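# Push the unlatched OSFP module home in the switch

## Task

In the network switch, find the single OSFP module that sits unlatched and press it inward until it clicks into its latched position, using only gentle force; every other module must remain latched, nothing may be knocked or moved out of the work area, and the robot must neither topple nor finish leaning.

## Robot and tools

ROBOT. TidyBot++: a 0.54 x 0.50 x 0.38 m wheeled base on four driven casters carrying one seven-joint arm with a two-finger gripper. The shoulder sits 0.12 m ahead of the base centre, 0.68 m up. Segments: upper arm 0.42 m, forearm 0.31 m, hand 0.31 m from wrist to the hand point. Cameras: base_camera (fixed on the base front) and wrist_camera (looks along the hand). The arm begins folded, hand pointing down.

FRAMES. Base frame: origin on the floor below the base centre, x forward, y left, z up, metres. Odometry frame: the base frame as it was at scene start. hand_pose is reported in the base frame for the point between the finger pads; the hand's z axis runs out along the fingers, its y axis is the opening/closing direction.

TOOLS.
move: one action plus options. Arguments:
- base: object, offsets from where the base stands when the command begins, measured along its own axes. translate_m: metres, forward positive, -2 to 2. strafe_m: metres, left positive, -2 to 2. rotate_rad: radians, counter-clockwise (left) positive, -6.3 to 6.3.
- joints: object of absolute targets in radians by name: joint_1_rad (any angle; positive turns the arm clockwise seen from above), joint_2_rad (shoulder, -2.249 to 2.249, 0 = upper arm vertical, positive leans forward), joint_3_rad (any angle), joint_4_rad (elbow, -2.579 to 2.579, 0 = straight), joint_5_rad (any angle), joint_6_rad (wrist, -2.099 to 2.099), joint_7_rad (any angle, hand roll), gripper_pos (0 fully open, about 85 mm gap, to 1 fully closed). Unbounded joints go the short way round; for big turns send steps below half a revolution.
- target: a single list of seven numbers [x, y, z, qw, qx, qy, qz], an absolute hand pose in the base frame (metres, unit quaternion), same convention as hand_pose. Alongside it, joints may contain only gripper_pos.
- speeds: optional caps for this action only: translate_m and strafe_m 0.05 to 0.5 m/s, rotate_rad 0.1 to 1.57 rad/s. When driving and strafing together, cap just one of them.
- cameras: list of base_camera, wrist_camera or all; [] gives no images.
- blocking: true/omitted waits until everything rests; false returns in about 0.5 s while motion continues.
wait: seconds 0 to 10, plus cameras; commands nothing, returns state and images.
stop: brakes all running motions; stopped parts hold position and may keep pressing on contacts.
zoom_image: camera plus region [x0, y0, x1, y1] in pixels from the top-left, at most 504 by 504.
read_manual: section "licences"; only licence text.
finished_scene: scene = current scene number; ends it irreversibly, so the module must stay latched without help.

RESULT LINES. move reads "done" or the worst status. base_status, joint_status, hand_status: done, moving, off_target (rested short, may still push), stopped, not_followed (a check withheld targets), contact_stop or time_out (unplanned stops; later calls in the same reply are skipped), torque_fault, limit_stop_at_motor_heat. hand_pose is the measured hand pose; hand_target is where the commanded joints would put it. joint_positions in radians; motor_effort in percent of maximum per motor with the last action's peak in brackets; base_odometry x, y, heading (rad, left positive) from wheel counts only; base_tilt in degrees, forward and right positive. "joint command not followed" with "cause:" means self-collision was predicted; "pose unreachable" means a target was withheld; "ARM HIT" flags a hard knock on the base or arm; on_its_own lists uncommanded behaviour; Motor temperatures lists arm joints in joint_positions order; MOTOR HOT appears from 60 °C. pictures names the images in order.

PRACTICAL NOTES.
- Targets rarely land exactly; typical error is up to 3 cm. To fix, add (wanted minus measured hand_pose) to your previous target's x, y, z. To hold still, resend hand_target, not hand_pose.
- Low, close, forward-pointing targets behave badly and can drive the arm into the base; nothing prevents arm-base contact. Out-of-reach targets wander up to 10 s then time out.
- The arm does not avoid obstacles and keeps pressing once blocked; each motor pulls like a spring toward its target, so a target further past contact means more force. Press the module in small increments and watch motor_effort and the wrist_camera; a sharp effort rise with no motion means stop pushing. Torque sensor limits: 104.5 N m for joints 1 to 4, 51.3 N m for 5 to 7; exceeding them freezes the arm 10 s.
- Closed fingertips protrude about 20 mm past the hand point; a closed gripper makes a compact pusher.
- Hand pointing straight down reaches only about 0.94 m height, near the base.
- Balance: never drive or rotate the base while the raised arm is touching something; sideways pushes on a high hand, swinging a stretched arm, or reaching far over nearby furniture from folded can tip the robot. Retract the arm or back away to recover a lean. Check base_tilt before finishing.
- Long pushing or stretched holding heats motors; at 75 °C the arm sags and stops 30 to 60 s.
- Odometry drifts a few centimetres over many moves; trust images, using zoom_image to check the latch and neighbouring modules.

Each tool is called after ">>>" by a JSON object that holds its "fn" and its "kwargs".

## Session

>>> {"fn": "move", "kwargs": {}}

Scene clock: 0.00 s.
Motor temperatures (°C): [34 34 31 32 38 43 49]
base_odometry: x=+0.000 y=+0.000 heading=+0.000
base_tilt: forward=+0.1 right=-0.1
base_status: not commanded
joint_positions: joint_1_rad=+0.024 joint_2_rad=-0.347 joint_3_rad=+3.113 joint_4_rad=-2.530 joint_5_rad=+0.037 joint_6_rad=-0.859 joint_7_rad=+1.535 gripper_pos=+0.000
joint_status: not commanded
motor_effort: joint_1_rad=-1 joint_2_rad=-1 joint_3_rad=-1 joint_4_rad=+16 joint_5_rad=+1 joint_6_rad=+0 joint_7_rad=-1
hand_pose: x=+0.2636 y=-0.0077 z=+0.5871 quat_wxyz=(+0.018, +0.999, -0.004, +0.050) (m; base frame)
hand_target: x=+0.2630 y=-0.0077 z=+0.5867 quat_wxyz=(+0.018, +0.999, -0.004, +0.049) (m; base frame)
hand_status: not commanded
pictures: base_camera, wrist_camera
Images, in order (width x height): base_camera 644x364, wrist_camera 644x476.

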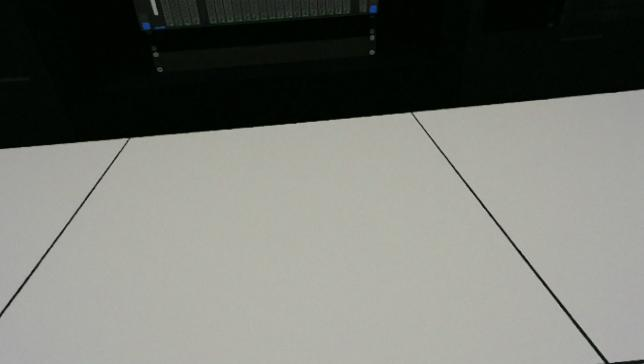

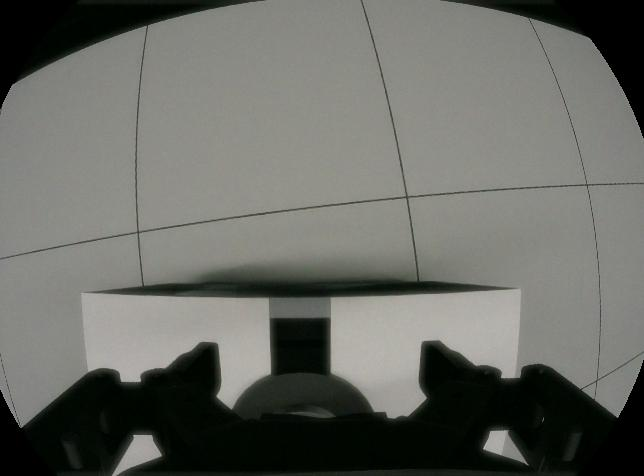

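>>> {"fn": "move", "kwargs": {"joints": {"joint_1_rad":0,"joint_2_rad":-0.6,"joint_3_rad":3.125,"joint_4_rad":-2.45,"joint_5_rad":0.03,"joint_6_rad":0.34,"joint_7_rad":1.6,"gripper_pos":1}}}

Scene clock: 7.03 s.
Motor temperatures (°C): [34 34 31 32 38 43 49]
move: done
base_odometry: x=+0.000 y=+0.000 heading=+0.000
base_tilt: forward=+0.2 right=-0.1
base_status: not commanded
joint_positions: joint_1_rad=+0.018 joint_2_rad=-0.595 joint_3_rad=+3.113 joint_4_rad=-2.446 joint_5_rad=+0.037 joint_6_rad=+0.273 joint_7_rad=+1.557 gripper_pos=+0.999
joint_status: all done
motor_effort: joint_1_rad=-1(1) joint_2_rad=+0(3) joint_3_rad=+0(2) joint_4_rad=+23(23) joint_5_rad=+0(1) joint_6_rad=+8(9) joint_7_rad=-1(2)
hand_pose: x=+0.4961 y=+0.0107 z=+0.9407 quat_wxyz=(+0.008, +0.709, +0.019, +0.704) (m; base frame)
hand_target: x=+0.4940 y=+0.0122 z=+0.9611 quat_wxyz=(+0.016, +0.685, +0.031, +0.728) (m; base frame)
hand_status: not commanded
pictures: base_camera, wrist_camera
Images, in order (width x height): base_camera 644x364, wrist_camera 644x476.

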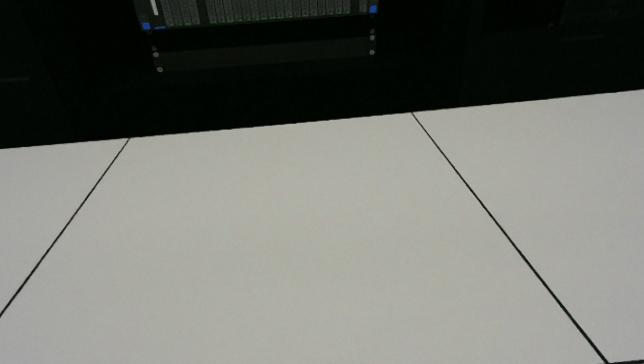

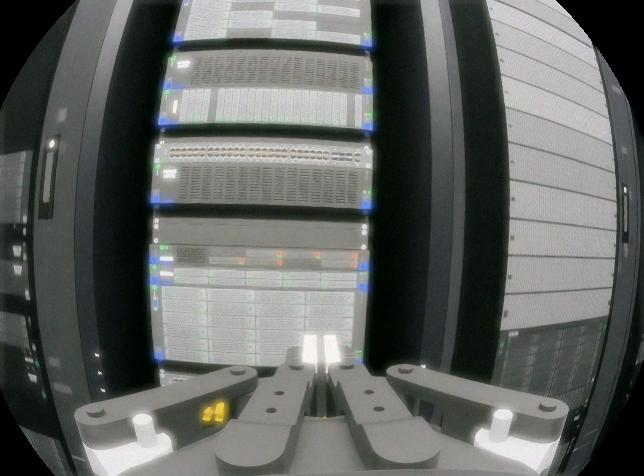

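>>> {"fn": "move", "kwargs": {"base": {"rotate_rad":0.1}, "joints": {"joint_1_rad":-0.02,"joint_2_rad":-0.6,"joint_3_rad":3.137,"joint_4_rad":-2.45,"joint_5_rad":0.0,"joint_6_rad":-0.3,"joint_7_rad":1.6}}}

Scene clock: 16.27 s.
Motor temperatures (°C): [34 34 31 32 38 43 49]
move: done
base_odometry: x=+0.000 y=+0.000 heading=+0.099
base_tilt: forward=+0.1 right=-0.1
base_status: done
joint_positions: joint_1_rad=-0.003 joint_2_rad=-0.595 joint_3_rad=+3.123 joint_4_rad=-2.444 joint_5_rad=+0.034 joint_6_rad=-0.262 joint_7_rad=+1.557 gripper_pos=+0.999
joint_status: all done
motor_effort: joint_1_rad=-1(2) joint_2_rad=+0(2) joint_3_rad=-1(2) joint_4_rad=+22(25) joint_5_rad=+0(2) joint_6_rad=+7(9) joint_7_rad=-1(1)
hand_pose: x=+0.4523 y=+0.0061 z=+0.7841 quat_wxyz=(+0.008, +0.870, +0.017, +0.493) (m; base frame)
hand_target: x=+0.4440 y=+0.0093 z=+0.7720 quat_wxyz=(+0.002, +0.879, +0.024, +0.476) (m; base frame)
hand_status: not commanded
pictures: base_camera, wrist_camera
Images, in order (width x height): base_camera 644x364, wrist_camera 644x476.

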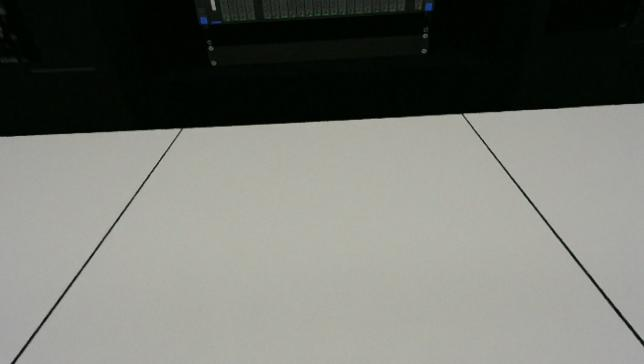

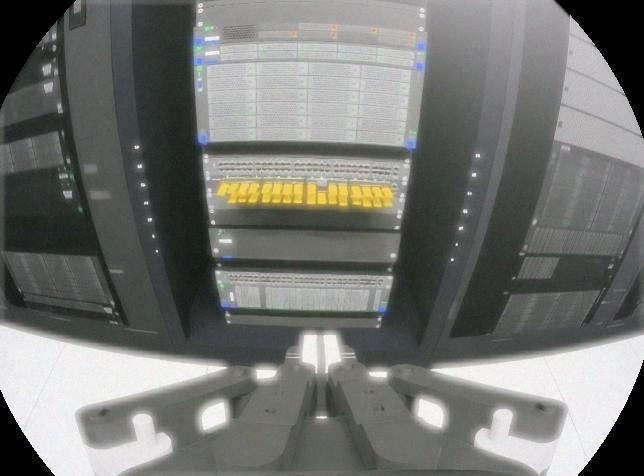

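>>> {"fn": "move", "kwargs": {"base": {"translate_m":0.15}, "joints": {"joint_1_rad":0,"joint_2_rad":0.4,"joint_3_rad":3.137,"joint_4_rad":-2.05,"joint_5_rad":-0.05,"joint_6_rad":0.2,"joint_7_rad":1.6}}}

>>> {"fn": "zoom_image", "kwargs": {"camera": "wrist_camera", "region": [160, 150, 480, 350]}}

Scene clock: 50.10 s.
Motor temperatures (°C): [34 34 31 32 38 43 49]
move: done
base_odometry: x=+0.149 y=+0.015 heading=+0.100
base_tilt: forward=+0.2 right=-0.1
base_status: done
joint_positions: joint_1_rad=-0.003 joint_2_rad=+0.399 joint_3_rad=+3.123 joint_4_rad=-2.060 joint_5_rad=-0.010 joint_6_rad=+0.135 joint_7_rad=+1.557 gripper_pos=+0.999
joint_status: all done
motor_effort: joint_1_rad=-1(2) joint_2_rad=-28(30) joint_3_rad=-1(2) joint_4_rad=+16(24) joint_5_rad=+0(1) joint_6_rad=+5(8) joint_7_rad=-1(2)
hand_pose: x=+0.7076 y=+0.0137 z=+0.6131 quat_wxyz=(-0.012, +0.917, -0.003, +0.398) (m; base frame)
hand_target: x=+0.7255 y=+0.0009 z=+0.6317 quat_wxyz=(-0.002, +0.902, -0.010, +0.431) (m; base frame)
hand_status: not commanded
pictures: base_camera, wrist_camera
Images, in order (width x height): base_camera 644x364, wrist_camera 644x476.

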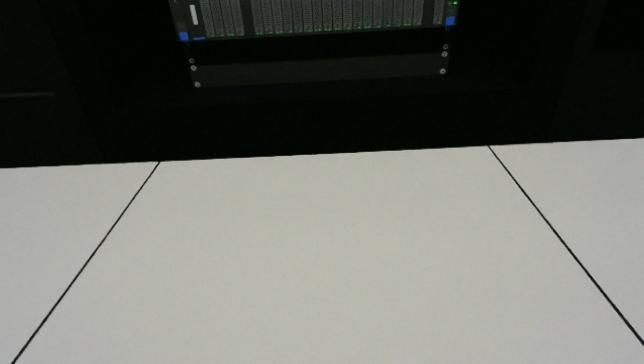

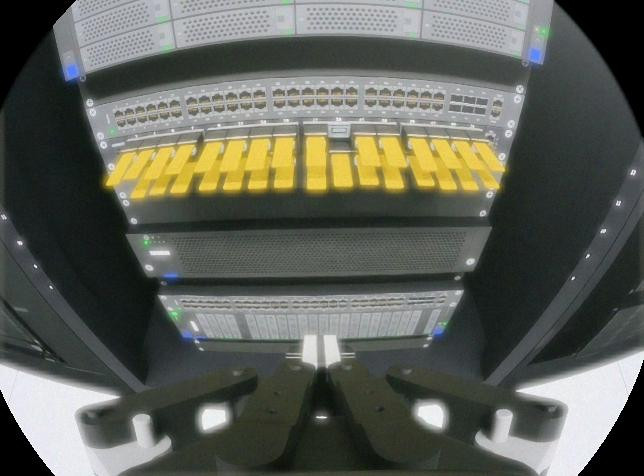

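Scaled by 1.575.

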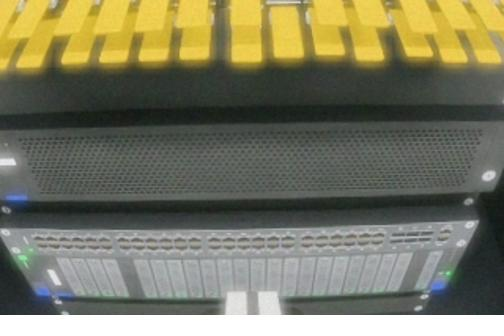

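>>> {"fn": "zoom_image", "kwargs": {"camera": "wrist_camera", "region": [100, 110, 240, 200]}}

>>> {"fn": "zoom_image", "kwargs": {"camera": "wrist_camera", "region": [230, 110, 370, 200]}}

>>> {"fn": "zoom_image", "kwargs": {"camera": "wrist_camera", "region": [370, 110, 510, 200]}}

Scaled by 3.600.

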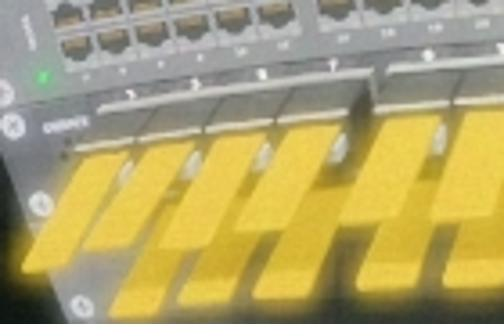

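Scaled by 3.600.

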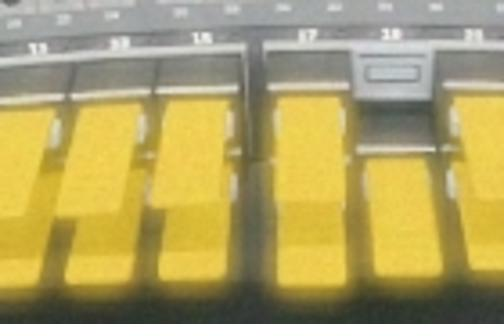

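Scaled by 3.600.

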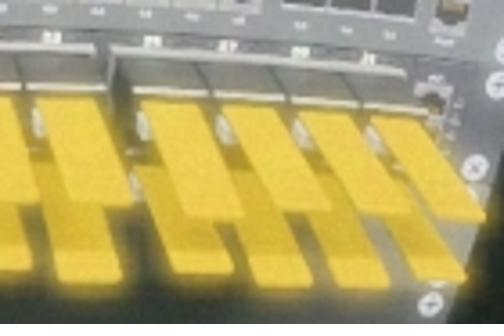

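>>> {"fn": "move", "kwargs": {"base": {"translate_m":0.18,"rotate_rad":0.03}, "cameras": ["wrist_camera"]}}

>>> {"fn": "zoom_image", "kwargs": {"camera": "wrist_camera", "region": [50, 60, 250, 200]}}

>>> {"fn": "zoom_image", "kwargs": {"camera": "wrist_camera", "region": [230, 60, 430, 200]}}

>>> {"fn": "zoom_image", "kwargs": {"camera": "wrist_camera", "region": [400, 60, 600, 200]}}

Scene clock: 61.93 s.
Motor temperatures (°C): [34 34 31 32 38 43 49]
move: done
base_odometry: x=+0.329 y=+0.033 heading=+0.131
base_tilt: forward=+0.2 right=-0.1
base_status: done
joint_positions: joint_1_rad=-0.004 joint_2_rad=+0.404 joint_3_rad=+3.128 joint_4_rad=-2.051 joint_5_rad=-0.011 joint_6_rad=+0.143 joint_7_rad=+1.557 gripper_pos=+0.999
joint_status: not commanded
motor_effort: joint_1_rad=-1(3) joint_2_rad=-28(31) joint_3_rad=-1(3) joint_4_rad=+16(18) joint_5_rad=+0(1) joint_6_rad=+6(7) joint_7_rad=-1(1)
hand_pose: x=+0.7131 y=+0.0112 z=+0.6155 quat_wxyz=(-0.010, +0.915, -0.005, +0.403) (m; base frame)
hand_target: x=+0.7255 y=+0.0009 z=+0.6317 quat_wxyz=(-0.002, +0.902, -0.010, +0.431) (m; base frame)
hand_status: not commanded
pictures: wrist_camera
Images, in order (width x height): wrist_camera 644x476.

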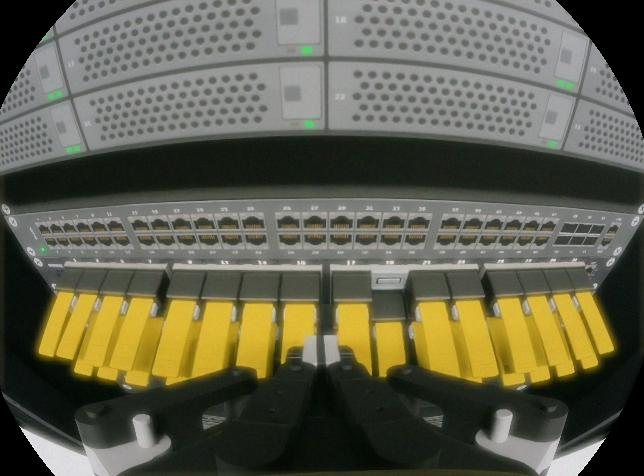

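Scaled by 2.520.

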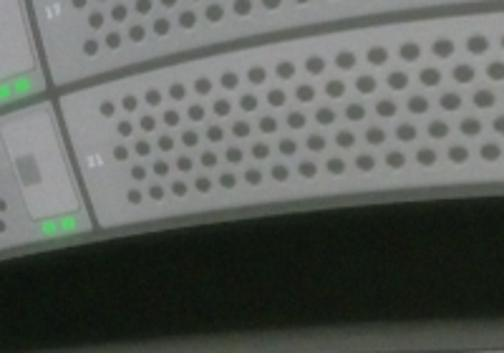

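Scaled by 2.520.

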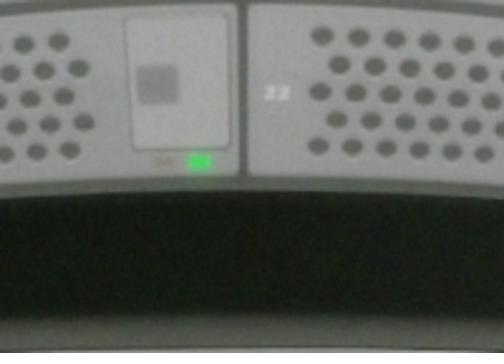

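Scaled by 2.520.

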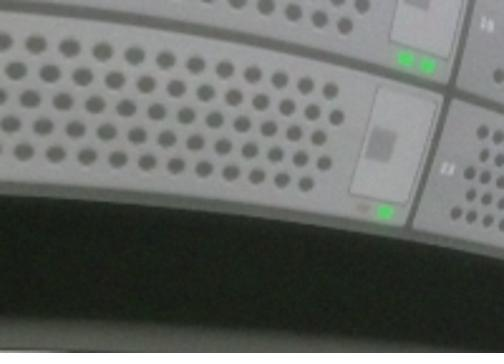

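>>> {"fn": "zoom_image", "kwargs": {"camera": "wrist_camera", "region": [30, 250, 180, 390]}}

>>> {"fn": "zoom_image", "kwargs": {"camera": "wrist_camera", "region": [150, 250, 300, 390]}}

>>> {"fn": "zoom_image", "kwargs": {"camera": "wrist_camera", "region": [320, 250, 470, 390]}}

>>> {"fn": "zoom_image", "kwargs": {"camera": "wrist_camera", "region": [470, 250, 620, 390]}}

Scaled by 3.360.

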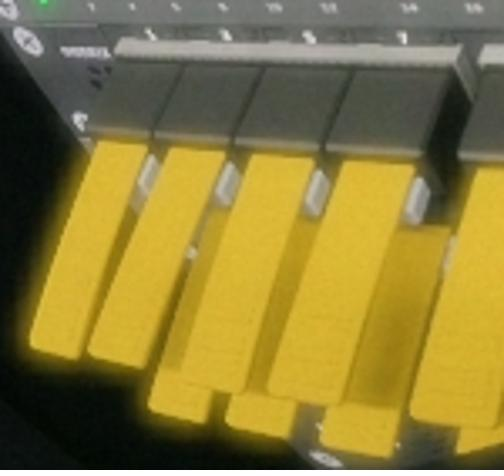

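Scaled by 3.360.

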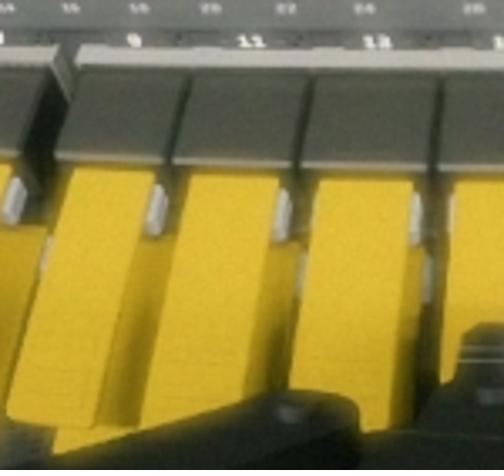

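Scaled by 3.360.

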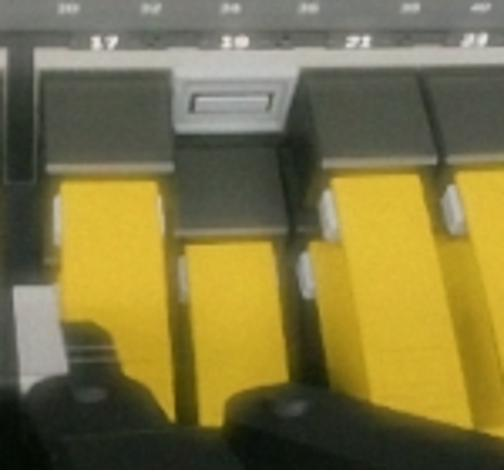

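Scaled by 3.360.

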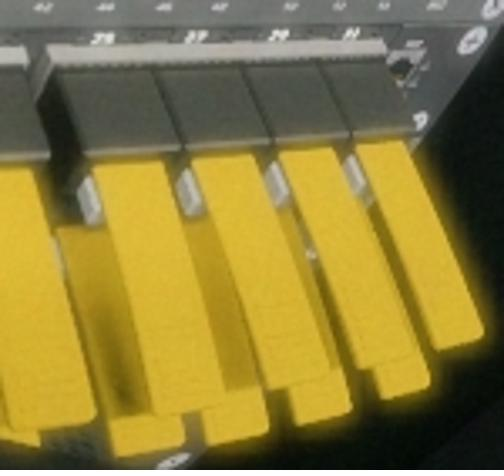

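>>> {"fn": "move", "kwargs": {"base": {"translate_m":-0.17}, "joints": {"joint_1_rad":0,"joint_2_rad":1.2,"joint_3_rad":3.137,"joint_4_rad":-2.18,"joint_5_rad":-0.05,"joint_6_rad":1.80,"joint_7_rad":1.6}, "cameras": ["wrist_camera"]}}

>>> {"fn": "zoom_image", "kwargs": {"camera": "wrist_camera", "region": [120, 240, 320, 380]}}

>>> {"fn": "zoom_image", "kwargs": {"camera": "wrist_camera", "region": [320, 240, 520, 380]}}

Scene clock: 87.27 s.
Motor temperatures (°C): [34 35 31 32 38 43 49]
move: done
base_odometry: x=+0.160 y=+0.011 heading=+0.131
base_tilt: forward=+0.2 right=-0.1
base_status: done
joint_positions: joint_1_rad=-0.004 joint_2_rad=+1.199 joint_3_rad=+3.128 joint_4_rad=-2.164 joint_5_rad=-0.012 joint_6_rad=+1.734 joint_7_rad=+1.557 gripper_pos=+0.999
joint_status: all done
motor_effort: joint_1_rad=+0(3) joint_2_rad=-36(38) joint_3_rad=-2(3) joint_4_rad=+3(16) joint_5_rad=+0(1) joint_6_rad=+8(9) joint_7_rad=-1(2)
hand_pose: x=+0.7527 y=+0.0053 z=+0.5100 quat_wxyz=(-0.007, +0.727, -0.009, +0.686) (m; base frame)
hand_target: x=+0.7479 y=-0.0121 z=+0.5260 quat_wxyz=(+0.029, +0.710, -0.004, +0.703) (m; base frame)
hand_status: not commanded
pictures: wrist_camera
Images, in order (width x height): wrist_camera 644x476.

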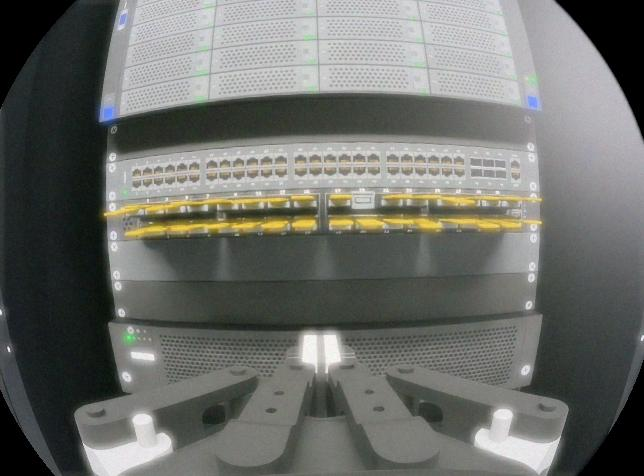

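Scaled by 2.520.

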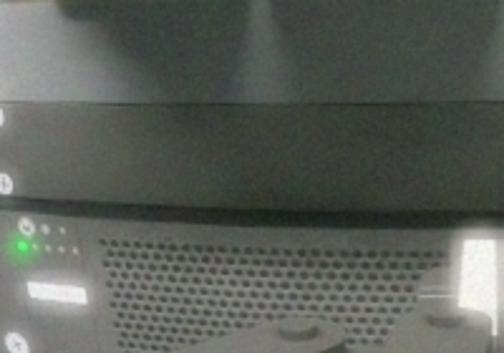

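Scaled by 2.520.

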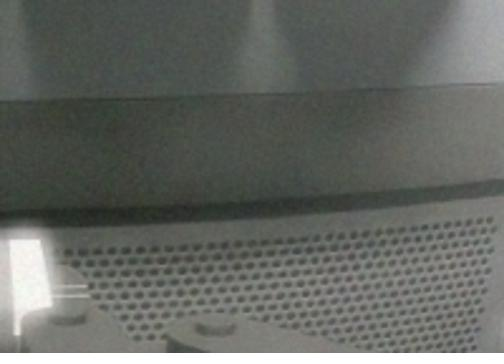

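>>> {"fn": "move", "kwargs": {"joints": {"joint_1_rad":0,"joint_2_rad":1.40,"joint_3_rad":3.137,"joint_4_rad":-1.87,"joint_5_rad":-0.05,"joint_6_rad":1.95,"joint_7_rad":1.6}, "cameras": ["wrist_camera"]}}

Scene clock: 97.30 s.
Motor temperatures (°C): [34 35 31 32 38 43 49]
move: done
base_odometry: x=+0.160 y=+0.011 heading=+0.131
base_tilt: forward=+0.1 right=-0.1
base_status: not commanded
joint_positions: joint_1_rad=-0.004 joint_2_rad=+1.399 joint_3_rad=+3.128 joint_4_rad=-1.884 joint_5_rad=-0.012 joint_6_rad=+1.884 joint_7_rad=+1.557 gripper_pos=+0.999
joint_status: all done
motor_effort: joint_1_rad=+0(1) joint_2_rad=-39(40) joint_3_rad=-2(3) joint_4_rad=+4(5) joint_5_rad=+0(2) joint_6_rad=+8(9) joint_7_rad=-1(2)
hand_pose: x=+0.7959 y=+0.0044 z=+0.4961 quat_wxyz=(-0.007, +0.644, -0.011, +0.765) (m; base frame)
hand_target: x=+0.7946 y=-0.0118 z=+0.5188 quat_wxyz=(+0.031, +0.613, -0.005, +0.789) (m; base frame)
hand_status: not commanded
pictures: wrist_camera
Images, in order (width x height): wrist_camera 644x476.

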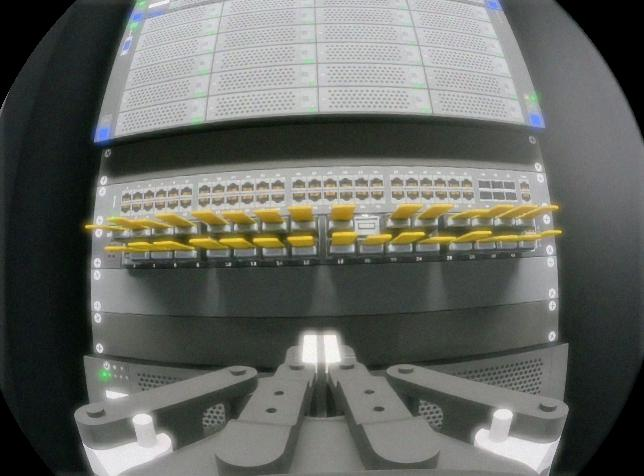

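>>> {"fn": "zoom_image", "kwargs": {"camera": "wrist_camera", "region": [85, 195, 205, 275]}}

>>> {"fn": "zoom_image", "kwargs": {"camera": "wrist_camera", "region": [185, 195, 325, 275]}}

>>> {"fn": "zoom_image", "kwargs": {"camera": "wrist_camera", "region": [315, 195, 455, 275]}}

>>> {"fn": "zoom_image", "kwargs": {"camera": "wrist_camera", "region": [440, 195, 560, 275]}}

Scaled by 4.200.

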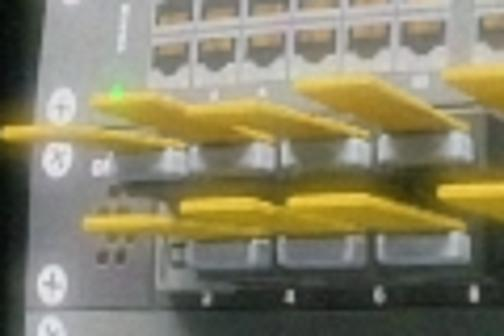

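Scaled by 3.600.

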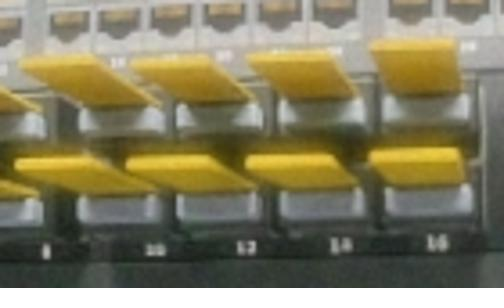

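Scaled by 3.600.

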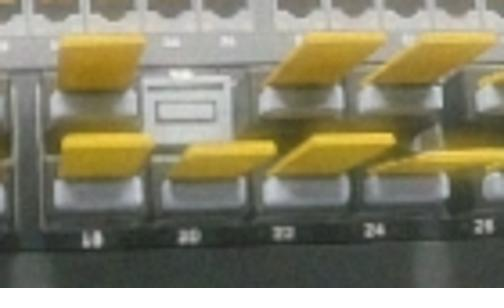

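Scaled by 4.200.

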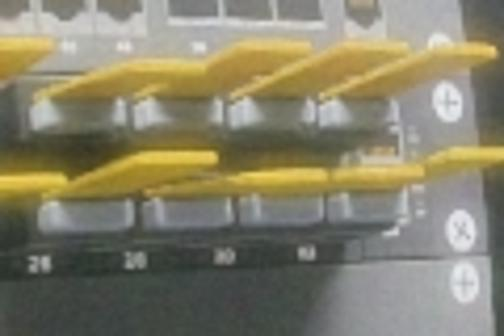

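>>> {"fn": "move", "kwargs": {"joints": {"joint_1_rad":0,"joint_2_rad":1.50,"joint_3_rad":3.137,"joint_4_rad":-1.7,"joint_5_rad":-0.05,"joint_6_rad":2.06,"joint_7_rad":-1.54}, "cameras": ["wrist_camera"]}}

Scene clock: 115.30 s.
Motor temperatures (°C): [34 35 31 32 38 43 49]
move: done
base_odometry: x=+0.160 y=+0.011 heading=+0.131
base_tilt: forward=+0.2 right=-0.1
base_status: not commanded
joint_positions: joint_1_rad=-0.004 joint_2_rad=+1.494 joint_3_rad=+3.128 joint_4_rad=-1.713 joint_5_rad=-0.012 joint_6_rad=+1.996 joint_7_rad=-1.498 gripper_pos=+0.999
joint_status: all done
motor_effort: joint_1_rad=-1(2) joint_2_rad=-41(41) joint_3_rad=-2(3) joint_4_rad=+5(6) joint_5_rad=+0(1) joint_6_rad=+8(9) joint_7_rad=-1(2)
hand_pose: x=+0.8094 y=+0.0036 z=+0.5105 quat_wxyz=(-0.822, +0.014, -0.569, +0.029) (m; base frame)
hand_target: x=+0.8029 y=-0.0114 z=+0.5277 quat_wxyz=(-0.841, -0.006, -0.540, +0.033) (m; base frame)
hand_status: not commanded
pictures: wrist_camera
Images, in order (width x height): wrist_camera 644x476.

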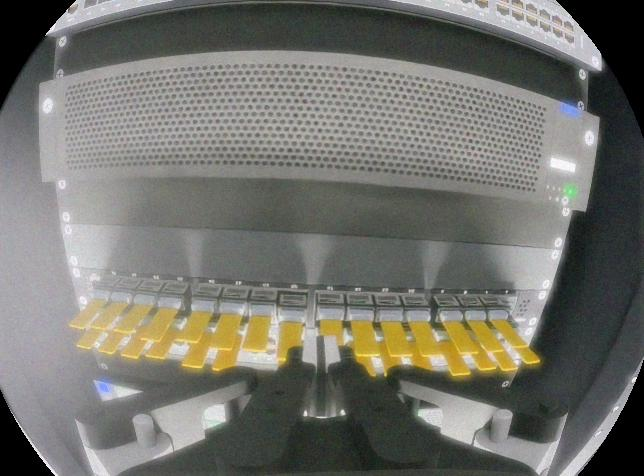

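>>> {"fn": "zoom_image", "kwargs": {"camera": "wrist_camera", "region": [70, 260, 190, 360]}}

>>> {"fn": "zoom_image", "kwargs": {"camera": "wrist_camera", "region": [180, 260, 310, 360]}}

>>> {"fn": "zoom_image", "kwargs": {"camera": "wrist_camera", "region": [305, 260, 435, 360]}}

>>> {"fn": "zoom_image", "kwargs": {"camera": "wrist_camera", "region": [425, 260, 545, 360]}}

Scaled by 4.200.

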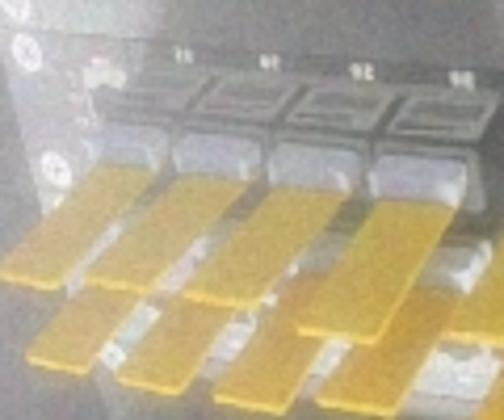

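Scaled by 3.877.

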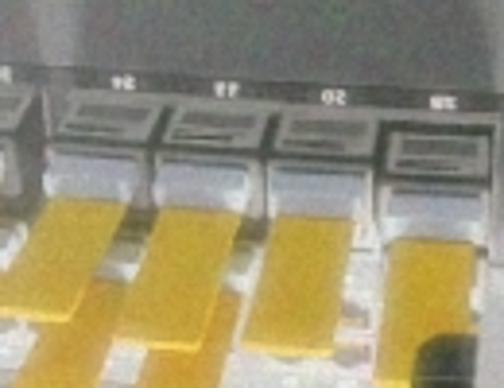

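Scaled by 3.877.

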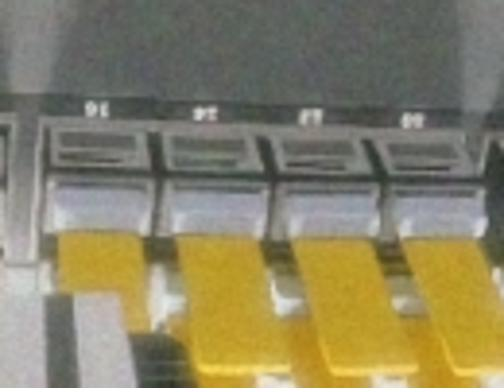

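Scaled by 4.200.

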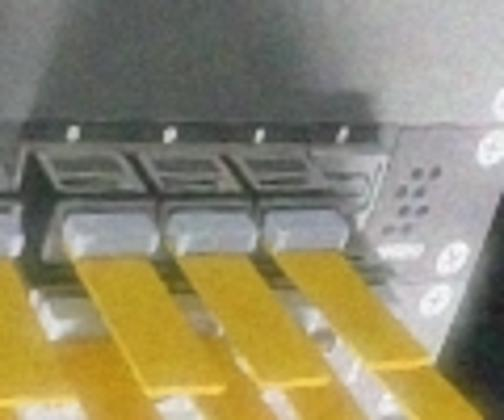

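>>> {"fn": "move", "kwargs": {"base": {"strafe_m":-0.028,"translate_m":0.08}, "joints": {"joint_1_rad":0,"joint_2_rad":1.18,"joint_3_rad":3.137,"joint_4_rad":-2.18,"joint_5_rad":-0.05,"joint_6_rad":1.82,"joint_7_rad":-1.64}, "cameras": ["wrist_camera"]}}

>>> {"fn": "zoom_image", "kwargs": {"camera": "wrist_camera", "region": [240, 230, 400, 370]}}

Scene clock: 132.63 s.
Motor temperatures (°C): [34 36 31 32 38 43 49]
move: done
base_odometry: x=+0.243 y=-0.007 heading=+0.131
base_tilt: forward=+0.2 right=-0.1
base_status: done
joint_positions: joint_1_rad=-0.003 joint_2_rad=+1.200 joint_3_rad=+3.128 joint_4_rad=-2.165 joint_5_rad=-0.014 joint_6_rad=+1.869 joint_7_rad=-1.595 gripper_pos=+0.999
joint_status: all done
motor_effort: joint_1_rad=+0(3) joint_2_rad=-36(43) joint_3_rad=-2(3) joint_4_rad=+3(7) joint_5_rad=+0(1) joint_6_rad=+8(9) joint_7_rad=-1(2)
hand_pose: x=+0.7518 y=+0.0034 z=+0.5509 quat_wxyz=(-0.733, -0.014, -0.680, -0.010) (m; base frame)
hand_target: x=+0.7507 y=-0.0120 z=+0.5449 quat_wxyz=(-0.718, -0.038, -0.695, -0.006) (m; base frame)
hand_status: not commanded
pictures: wrist_camera
Images, in order (width x height): wrist_camera 644x476.

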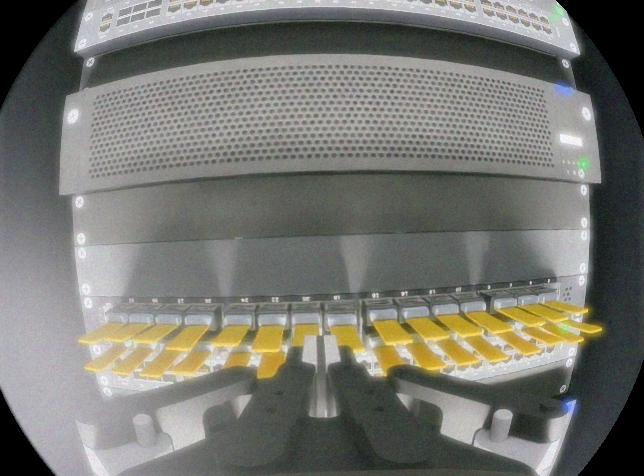

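Scaled by 3.150.

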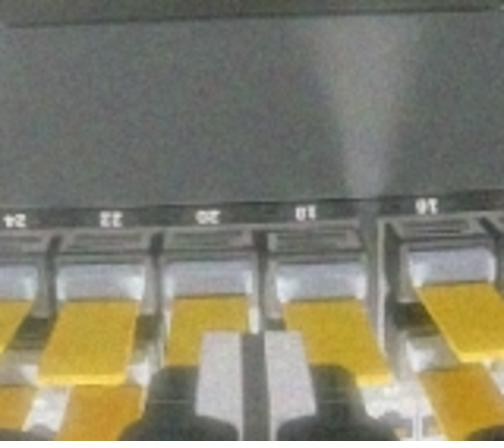

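>>> {"fn": "move", "kwargs": {"base": {"strafe_m":0.017,"translate_m":0.05}, "joints": {"joint_2_rad":1.145,"joint_4_rad":-2.18,"joint_6_rad":1.755,"joint_7_rad":-1.55}, "cameras": ["wrist_camera"]}}

>>> {"fn": "zoom_image", "kwargs": {"camera": "wrist_camera", "region": [240, 260, 400, 400]}}

Scene clock: 144.67 s.
Motor temperatures (°C): [34 36 31 32 38 43 49]
move: done
base_odometry: x=+0.291 y=+0.016 heading=+0.130
base_tilt: forward=+0.2 right=-0.1
base_status: done
joint_positions: joint_1_rad=-0.002 joint_2_rad=+1.162 joint_3_rad=+3.128 joint_4_rad=-2.171 joint_5_rad=-0.014 joint_6_rad=+1.795 joint_7_rad=-1.557 gripper_pos=+0.999
joint_status: all done
motor_effort: joint_1_rad=-1(3) joint_2_rad=-36(37) joint_3_rad=-2(3) joint_4_rad=+4(5) joint_5_rad=+0(1) joint_6_rad=+8(9) joint_7_rad=-1(2)
hand_pose: x=+0.7564 y=+0.0034 z=+0.5510 quat_wxyz=(-0.719, -0.001, -0.695, +0.004) (m; base frame)
hand_target: x=+0.7558 y=-0.0122 z=+0.5468 quat_wxyz=(-0.707, -0.008, -0.707, +0.026) (m; base frame)
hand_status: not commanded
pictures: wrist_camera
Images, in order (width x height): wrist_camera 644x476.

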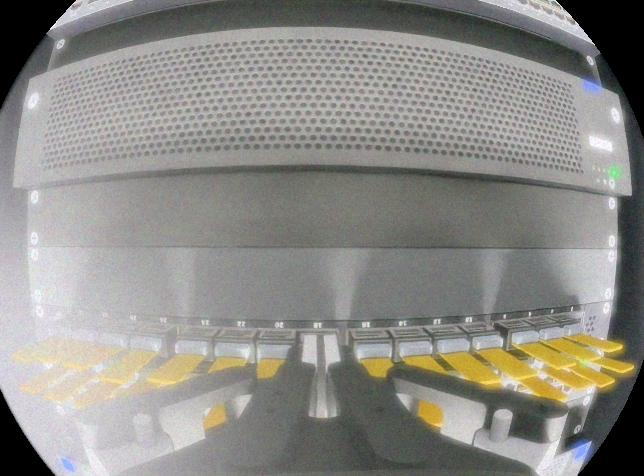

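Scaled by 3.150.

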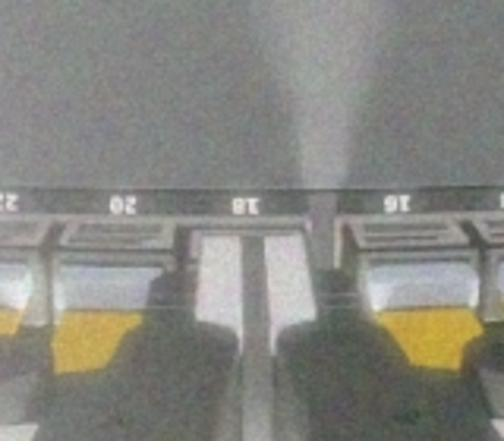

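>>> {"fn": "move", "kwargs": {"base": {"strafe_m":-0.001,"translate_m":0.03}, "joints": {"joint_2_rad":1.128}, "speeds": {"translate_m":0.1}, "cameras": ["wrist_camera"]}}

>>> {"fn": "zoom_image", "kwargs": {"camera": "wrist_camera", "region": [240, 260, 400, 400]}}

Scene clock: 150.53 s.
Motor temperatures (°C): [34 36 31 32 38 43 49]
move: done
base_odometry: x=+0.320 y=+0.019 heading=+0.131
base_tilt: forward=+0.2 right=-0.1
base_status: done
joint_positions: joint_1_rad=-0.002 joint_2_rad=+1.146 joint_3_rad=+3.129 joint_4_rad=-2.203 joint_5_rad=-0.015 joint_6_rad=+1.789 joint_7_rad=-1.557 gripper_pos=+0.999
joint_status: all done
motor_effort: joint_1_rad=+0(4) joint_2_rad=-37(39) joint_3_rad=-1(3) joint_4_rad=+8(13) joint_5_rad=+0(1) joint_6_rad=+7(11) joint_7_rad=-1(1)
hand_pose: x=+0.7490 y=+0.0032 z=+0.5516 quat_wxyz=(-0.711, -0.001, -0.703, +0.004) (m; base frame)
hand_target: x=+0.7580 y=-0.0122 z=+0.5577 quat_wxyz=(-0.713, -0.008, -0.701, +0.026) (m; base frame)
hand_status: not commanded
pictures: wrist_camera
Images, in order (width x height): wrist_camera 644x476.

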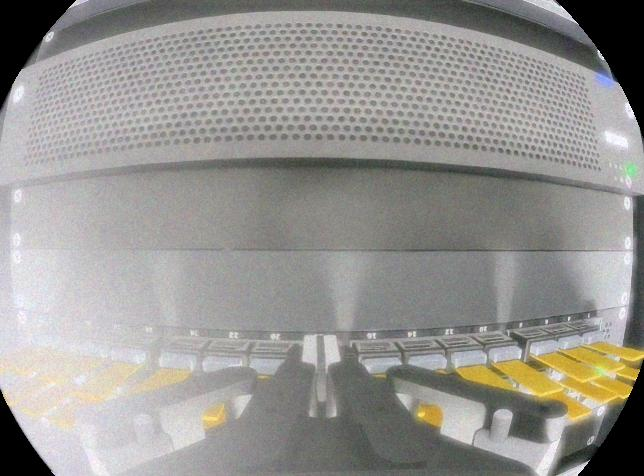

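Scaled by 3.150.

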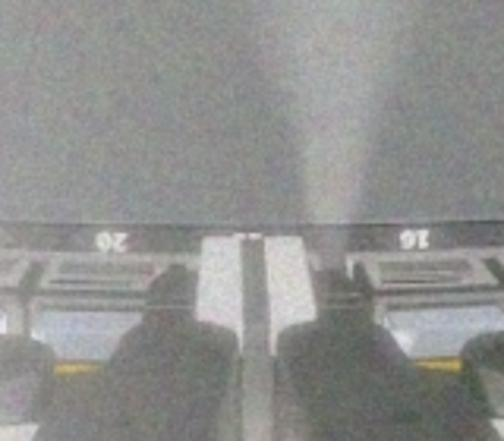

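>>> {"fn": "move", "kwargs": {"base": {"translate_m":-0.02}, "speeds": {"translate_m":0.1}, "cameras": []}}

>>> {"fn": "move", "kwargs": {"joints": {"joint_2_rad":1.12}, "cameras": ["wrist_camera"]}}

>>> {"fn": "zoom_image", "kwargs": {"camera": "wrist_camera", "region": [240, 260, 400, 400]}}

Scene clock: 160.10 s.
Motor temperatures (°C): [34 36 31 32 38 43 49]
move: done
base_odometry: x=+0.300 y=+0.017 heading=+0.131
base_tilt: forward=+0.2 right=-0.1
base_status: done
joint_positions: joint_1_rad=-0.002 joint_2_rad=+1.145 joint_3_rad=+3.129 joint_4_rad=-2.183 joint_5_rad=-0.016 joint_6_rad=+1.775 joint_7_rad=-1.557 gripper_pos=+0.999
joint_status: not commanded
motor_effort: joint_1_rad=+0(2) joint_2_rad=-36(38) joint_3_rad=-2(3) joint_4_rad=+4(8) joint_5_rad=+0(1) joint_6_rad=+9(10) joint_7_rad=-1(1)
hand_pose: x=+0.7551 y=+0.0030 z=+0.5523 quat_wxyz=(-0.713, -0.001, -0.701, +0.005) (m; base frame)
hand_target: x=+0.7580 y=-0.0122 z=+0.5577 quat_wxyz=(-0.713, -0.008, -0.701, +0.026) (m; base frame)
hand_status: not commanded
pictures: none
No camera images: "cameras" was empty.

Scene clock: 160.57 s.
Motor temperatures (°C): [34 36 31 32 38 43 49]
move: done
base_odometry: x=+0.300 y=+0.017 heading=+0.131
base_tilt: forward=+0.2 right=-0.1
base_status: not commanded
joint_positions: joint_1_rad=-0.002 joint_2_rad=+1.143 joint_3_rad=+3.129 joint_4_rad=-2.183 joint_5_rad=-0.016 joint_6_rad=+1.775 joint_7_rad=-1.557 gripper_pos=+0.999
joint_status: all done
motor_effort: joint_1_rad=-1(1) joint_2_rad=-37(38) joint_3_rad=-2(2) joint_4_rad=+5(5) joint_5_rad=+0(1) joint_6_rad=+9(10) joint_7_rad=-1(1)
hand_pose: x=+0.7554 y=+0.0030 z=+0.5538 quat_wxyz=(-0.714, -0.001, -0.700, +0.005) (m; base frame)
hand_target: x=+0.7590 y=-0.0122 z=+0.5628 quat_wxyz=(-0.716, -0.008, -0.698, +0.026) (m; base frame)
hand_status: not commanded
pictures: wrist_camera
Images, in order (width x height): wrist_camera 644x476.

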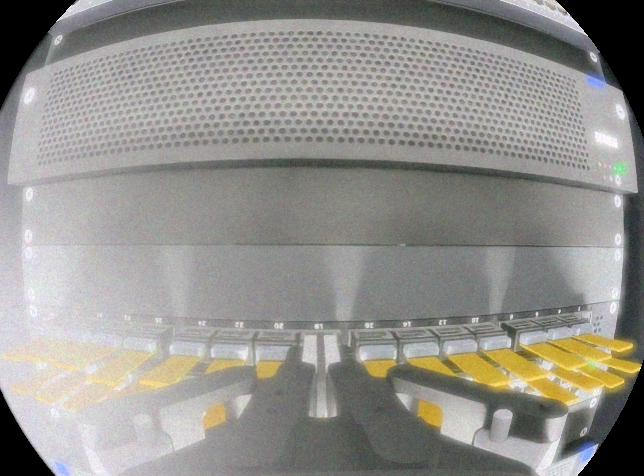

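Scaled by 3.150.

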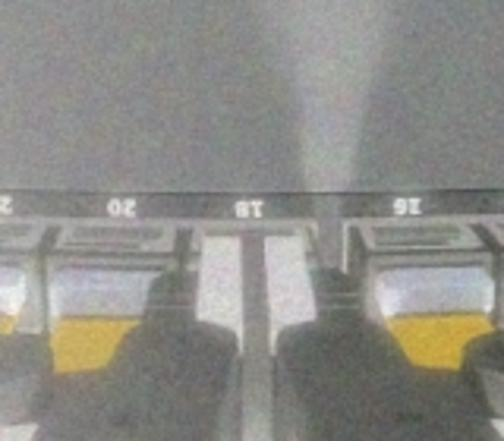

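>>> {"fn": "move", "kwargs": {"joints": {"joint_2_rad":1.10}, "cameras": []}}

>>> {"fn": "move", "kwargs": {"base": {"translate_m":0.014}, "speeds": {"translate_m":0.05}, "cameras": []}}

>>> {"fn": "move", "kwargs": {"base": {"translate_m":0.005}, "speeds": {"translate_m":0.05}, "cameras": ["wrist_camera"]}}

>>> {"fn": "zoom_image", "kwargs": {"camera": "wrist_camera", "region": [240, 260, 400, 400]}}

Scene clock: 165.13 s.
Motor temperatures (°C): [34 36 31 32 38 43 49]
move: done
base_odometry: x=+0.300 y=+0.017 heading=+0.131
base_tilt: forward=+0.2 right=-0.1
base_status: not commanded
joint_positions: joint_1_rad=-0.002 joint_2_rad=+1.135 joint_3_rad=+3.129 joint_4_rad=-2.184 joint_5_rad=-0.016 joint_6_rad=+1.772 joint_7_rad=-1.557 gripper_pos=+0.999
joint_status: all done
motor_effort: joint_1_rad=-1(1) joint_2_rad=-40(40) joint_3_rad=-2(2) joint_4_rad=+7(7) joint_5_rad=+0(1) joint_6_rad=+10(12) joint_7_rad=+0(1)
hand_pose: x=+0.7561 y=+0.0030 z=+0.5573 quat_wxyz=(-0.715, -0.001, -0.699, +0.005) (m; base frame)
hand_target: x=+0.7612 y=-0.0122 z=+0.5756 quat_wxyz=(-0.723, -0.008, -0.691, +0.026) (m; base frame)
hand_status: not commanded
pictures: none
No camera images: "cameras" was empty.

Scene clock: 165.87 s.
Motor temperatures (°C): [34 36 31 32 38 43 49]
move: done
base_odometry: x=+0.314 y=+0.019 heading=+0.131
base_tilt: forward=+0.2 right=-0.1
base_status: done
joint_positions: joint_1_rad=-0.002 joint_2_rad=+1.136 joint_3_rad=+3.129 joint_4_rad=-2.188 joint_5_rad=-0.016 joint_6_rad=+1.765 joint_7_rad=-1.557 gripper_pos=+0.999
joint_status: not commanded
motor_effort: joint_1_rad=+0(1) joint_2_rad=-41(42) joint_3_rad=-2(2) joint_4_rad=+7(9) joint_5_rad=+0(1) joint_6_rad=+12(13) joint_7_rad=-1(1)
hand_pose: x=+0.7546 y=+0.0031 z=+0.5534 quat_wxyz=(-0.711, -0.001, -0.703, +0.005) (m; base frame)
hand_target: x=+0.7612 y=-0.0122 z=+0.5756 quat_wxyz=(-0.723, -0.008, -0.691, +0.026) (m; base frame)
hand_status: not commanded
pictures: none
No camera images: "cameras" was empty.

Scene clock: 166.50 s.
Motor temperatures (°C): [34 36 31 32 38 43 49]
move: done
base_odometry: x=+0.319 y=+0.019 heading=+0.131
base_tilt: forward=+0.2 right=-0.1
base_status: done
joint_positions: joint_1_rad=-0.002 joint_2_rad=+1.130 joint_3_rad=+3.129 joint_4_rad=-2.206 joint_5_rad=-0.016 joint_6_rad=+1.764 joint_7_rad=-1.557 gripper_pos=+0.999
joint_status: not commanded
motor_effort: joint_1_rad=-1(1) joint_2_rad=-38(41) joint_3_rad=-2(3) joint_4_rad=+10(16) joint_5_rad=+0(1) joint_6_rad=+9(13) joint_7_rad=-1(1)
hand_pose: x=+0.7501 y=+0.0029 z=+0.5530 quat_wxyz=(-0.707, -0.001, -0.707, +0.005) (m; base frame)
hand_target: x=+0.7612 y=-0.0122 z=+0.5756 quat_wxyz=(-0.723, -0.008, -0.691, +0.026) (m; base frame)
hand_status: not commanded
pictures: wrist_camera
Images, in order (width x height): wrist_camera 644x476.

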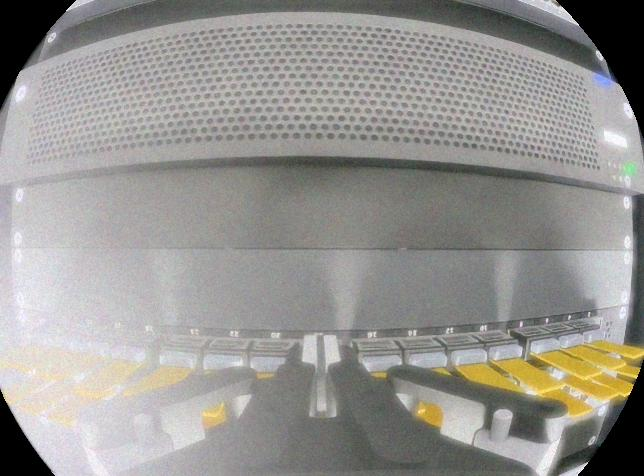

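Scaled by 3.150.

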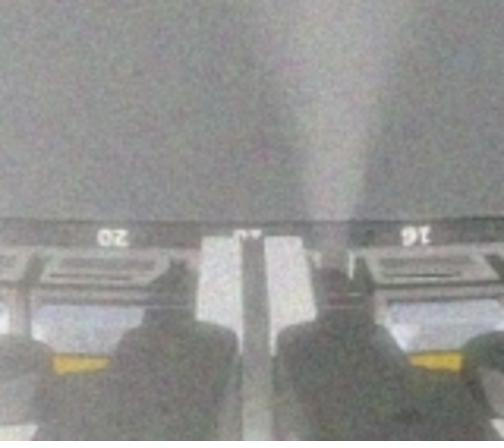

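>>> {"fn": "move", "kwargs": {"base": {"translate_m":0.005}, "joints": {"joint_4_rad":-2.16}, "speeds": {"translate_m":0.05}, "cameras": []}}

>>> {"fn": "move", "kwargs": {"base": {"translate_m":0.004}, "speeds": {"translate_m":0.05}, "cameras": ["wrist_camera"]}}

>>> {"fn": "zoom_image", "kwargs": {"camera": "wrist_camera", "region": [240, 260, 400, 400]}}

Scene clock: 171.40 s.
Motor temperatures (°C): [34 37 31 32 38 43 49]
move: off_target
base_odometry: x=+0.324 y=+0.020 heading=+0.131
base_tilt: forward=+0.2 right=-0.1
base_status: done
joint_positions: joint_1_rad=-0.002 joint_2_rad=+1.127 joint_3_rad=+3.129 joint_4_rad=-2.220 joint_5_rad=-0.017 joint_6_rad=+1.770 joint_7_rad=-1.557 gripper_pos=+0.999
joint_status: joint_4_rad off_target (ended at -2.220, target -2.160)
motor_effort: joint_1_rad=+0(2) joint_2_rad=-38(42) joint_3_rad=-2(2) joint_4_rad=+16(21) joint_5_rad=+0(1) joint_6_rad=+6(11) joint_7_rad=+0(1)
hand_pose: x=+0.7460 y=+0.0028 z=+0.5528 quat_wxyz=(-0.705, -0.001, -0.709, +0.005) (m; base frame)
hand_target: x=+0.7671 y=-0.0122 z=+0.5810 quat_wxyz=(-0.730, -0.008, -0.683, +0.026) (m; base frame)
hand_status: not commanded
pictures: none
No camera images: "cameras" was empty.

Scene clock: 172.03 s.
Motor temperatures (°C): [34 37 31 32 38 43 49]
move: done
base_odometry: x=+0.327 y=+0.021 heading=+0.131
base_tilt: forward=+0.2 right=-0.1
base_status: done
joint_positions: joint_1_rad=-0.002 joint_2_rad=+1.124 joint_3_rad=+3.129 joint_4_rad=-2.232 joint_5_rad=-0.017 joint_6_rad=+1.773 joint_7_rad=-1.557 gripper_pos=+0.999
joint_status: not commanded
motor_effort: joint_1_rad=+0(2) joint_2_rad=-37(41) joint_3_rad=-1(2) joint_4_rad=+19(22) joint_5_rad=+1(1) joint_6_rad=+4(10) joint_7_rad=-1(1)
hand_pose: x=+0.7427 y=+0.0027 z=+0.5528 quat_wxyz=(-0.703, -0.001, -0.711, +0.005) (m; base frame)
hand_target: x=+0.7671 y=-0.0122 z=+0.5810 quat_wxyz=(-0.730, -0.008, -0.683, +0.026) (m; base frame)
hand_status: not commanded
pictures: wrist_camera
Images, in order (width x height): wrist_camera 644x476.

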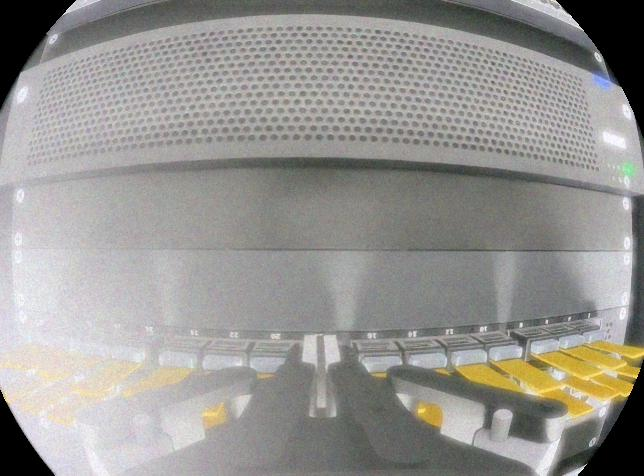

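Scaled by 3.150.

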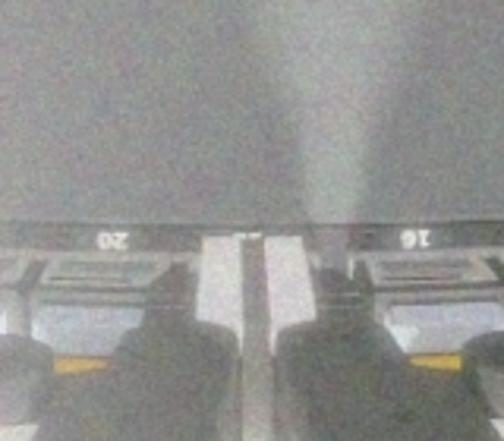

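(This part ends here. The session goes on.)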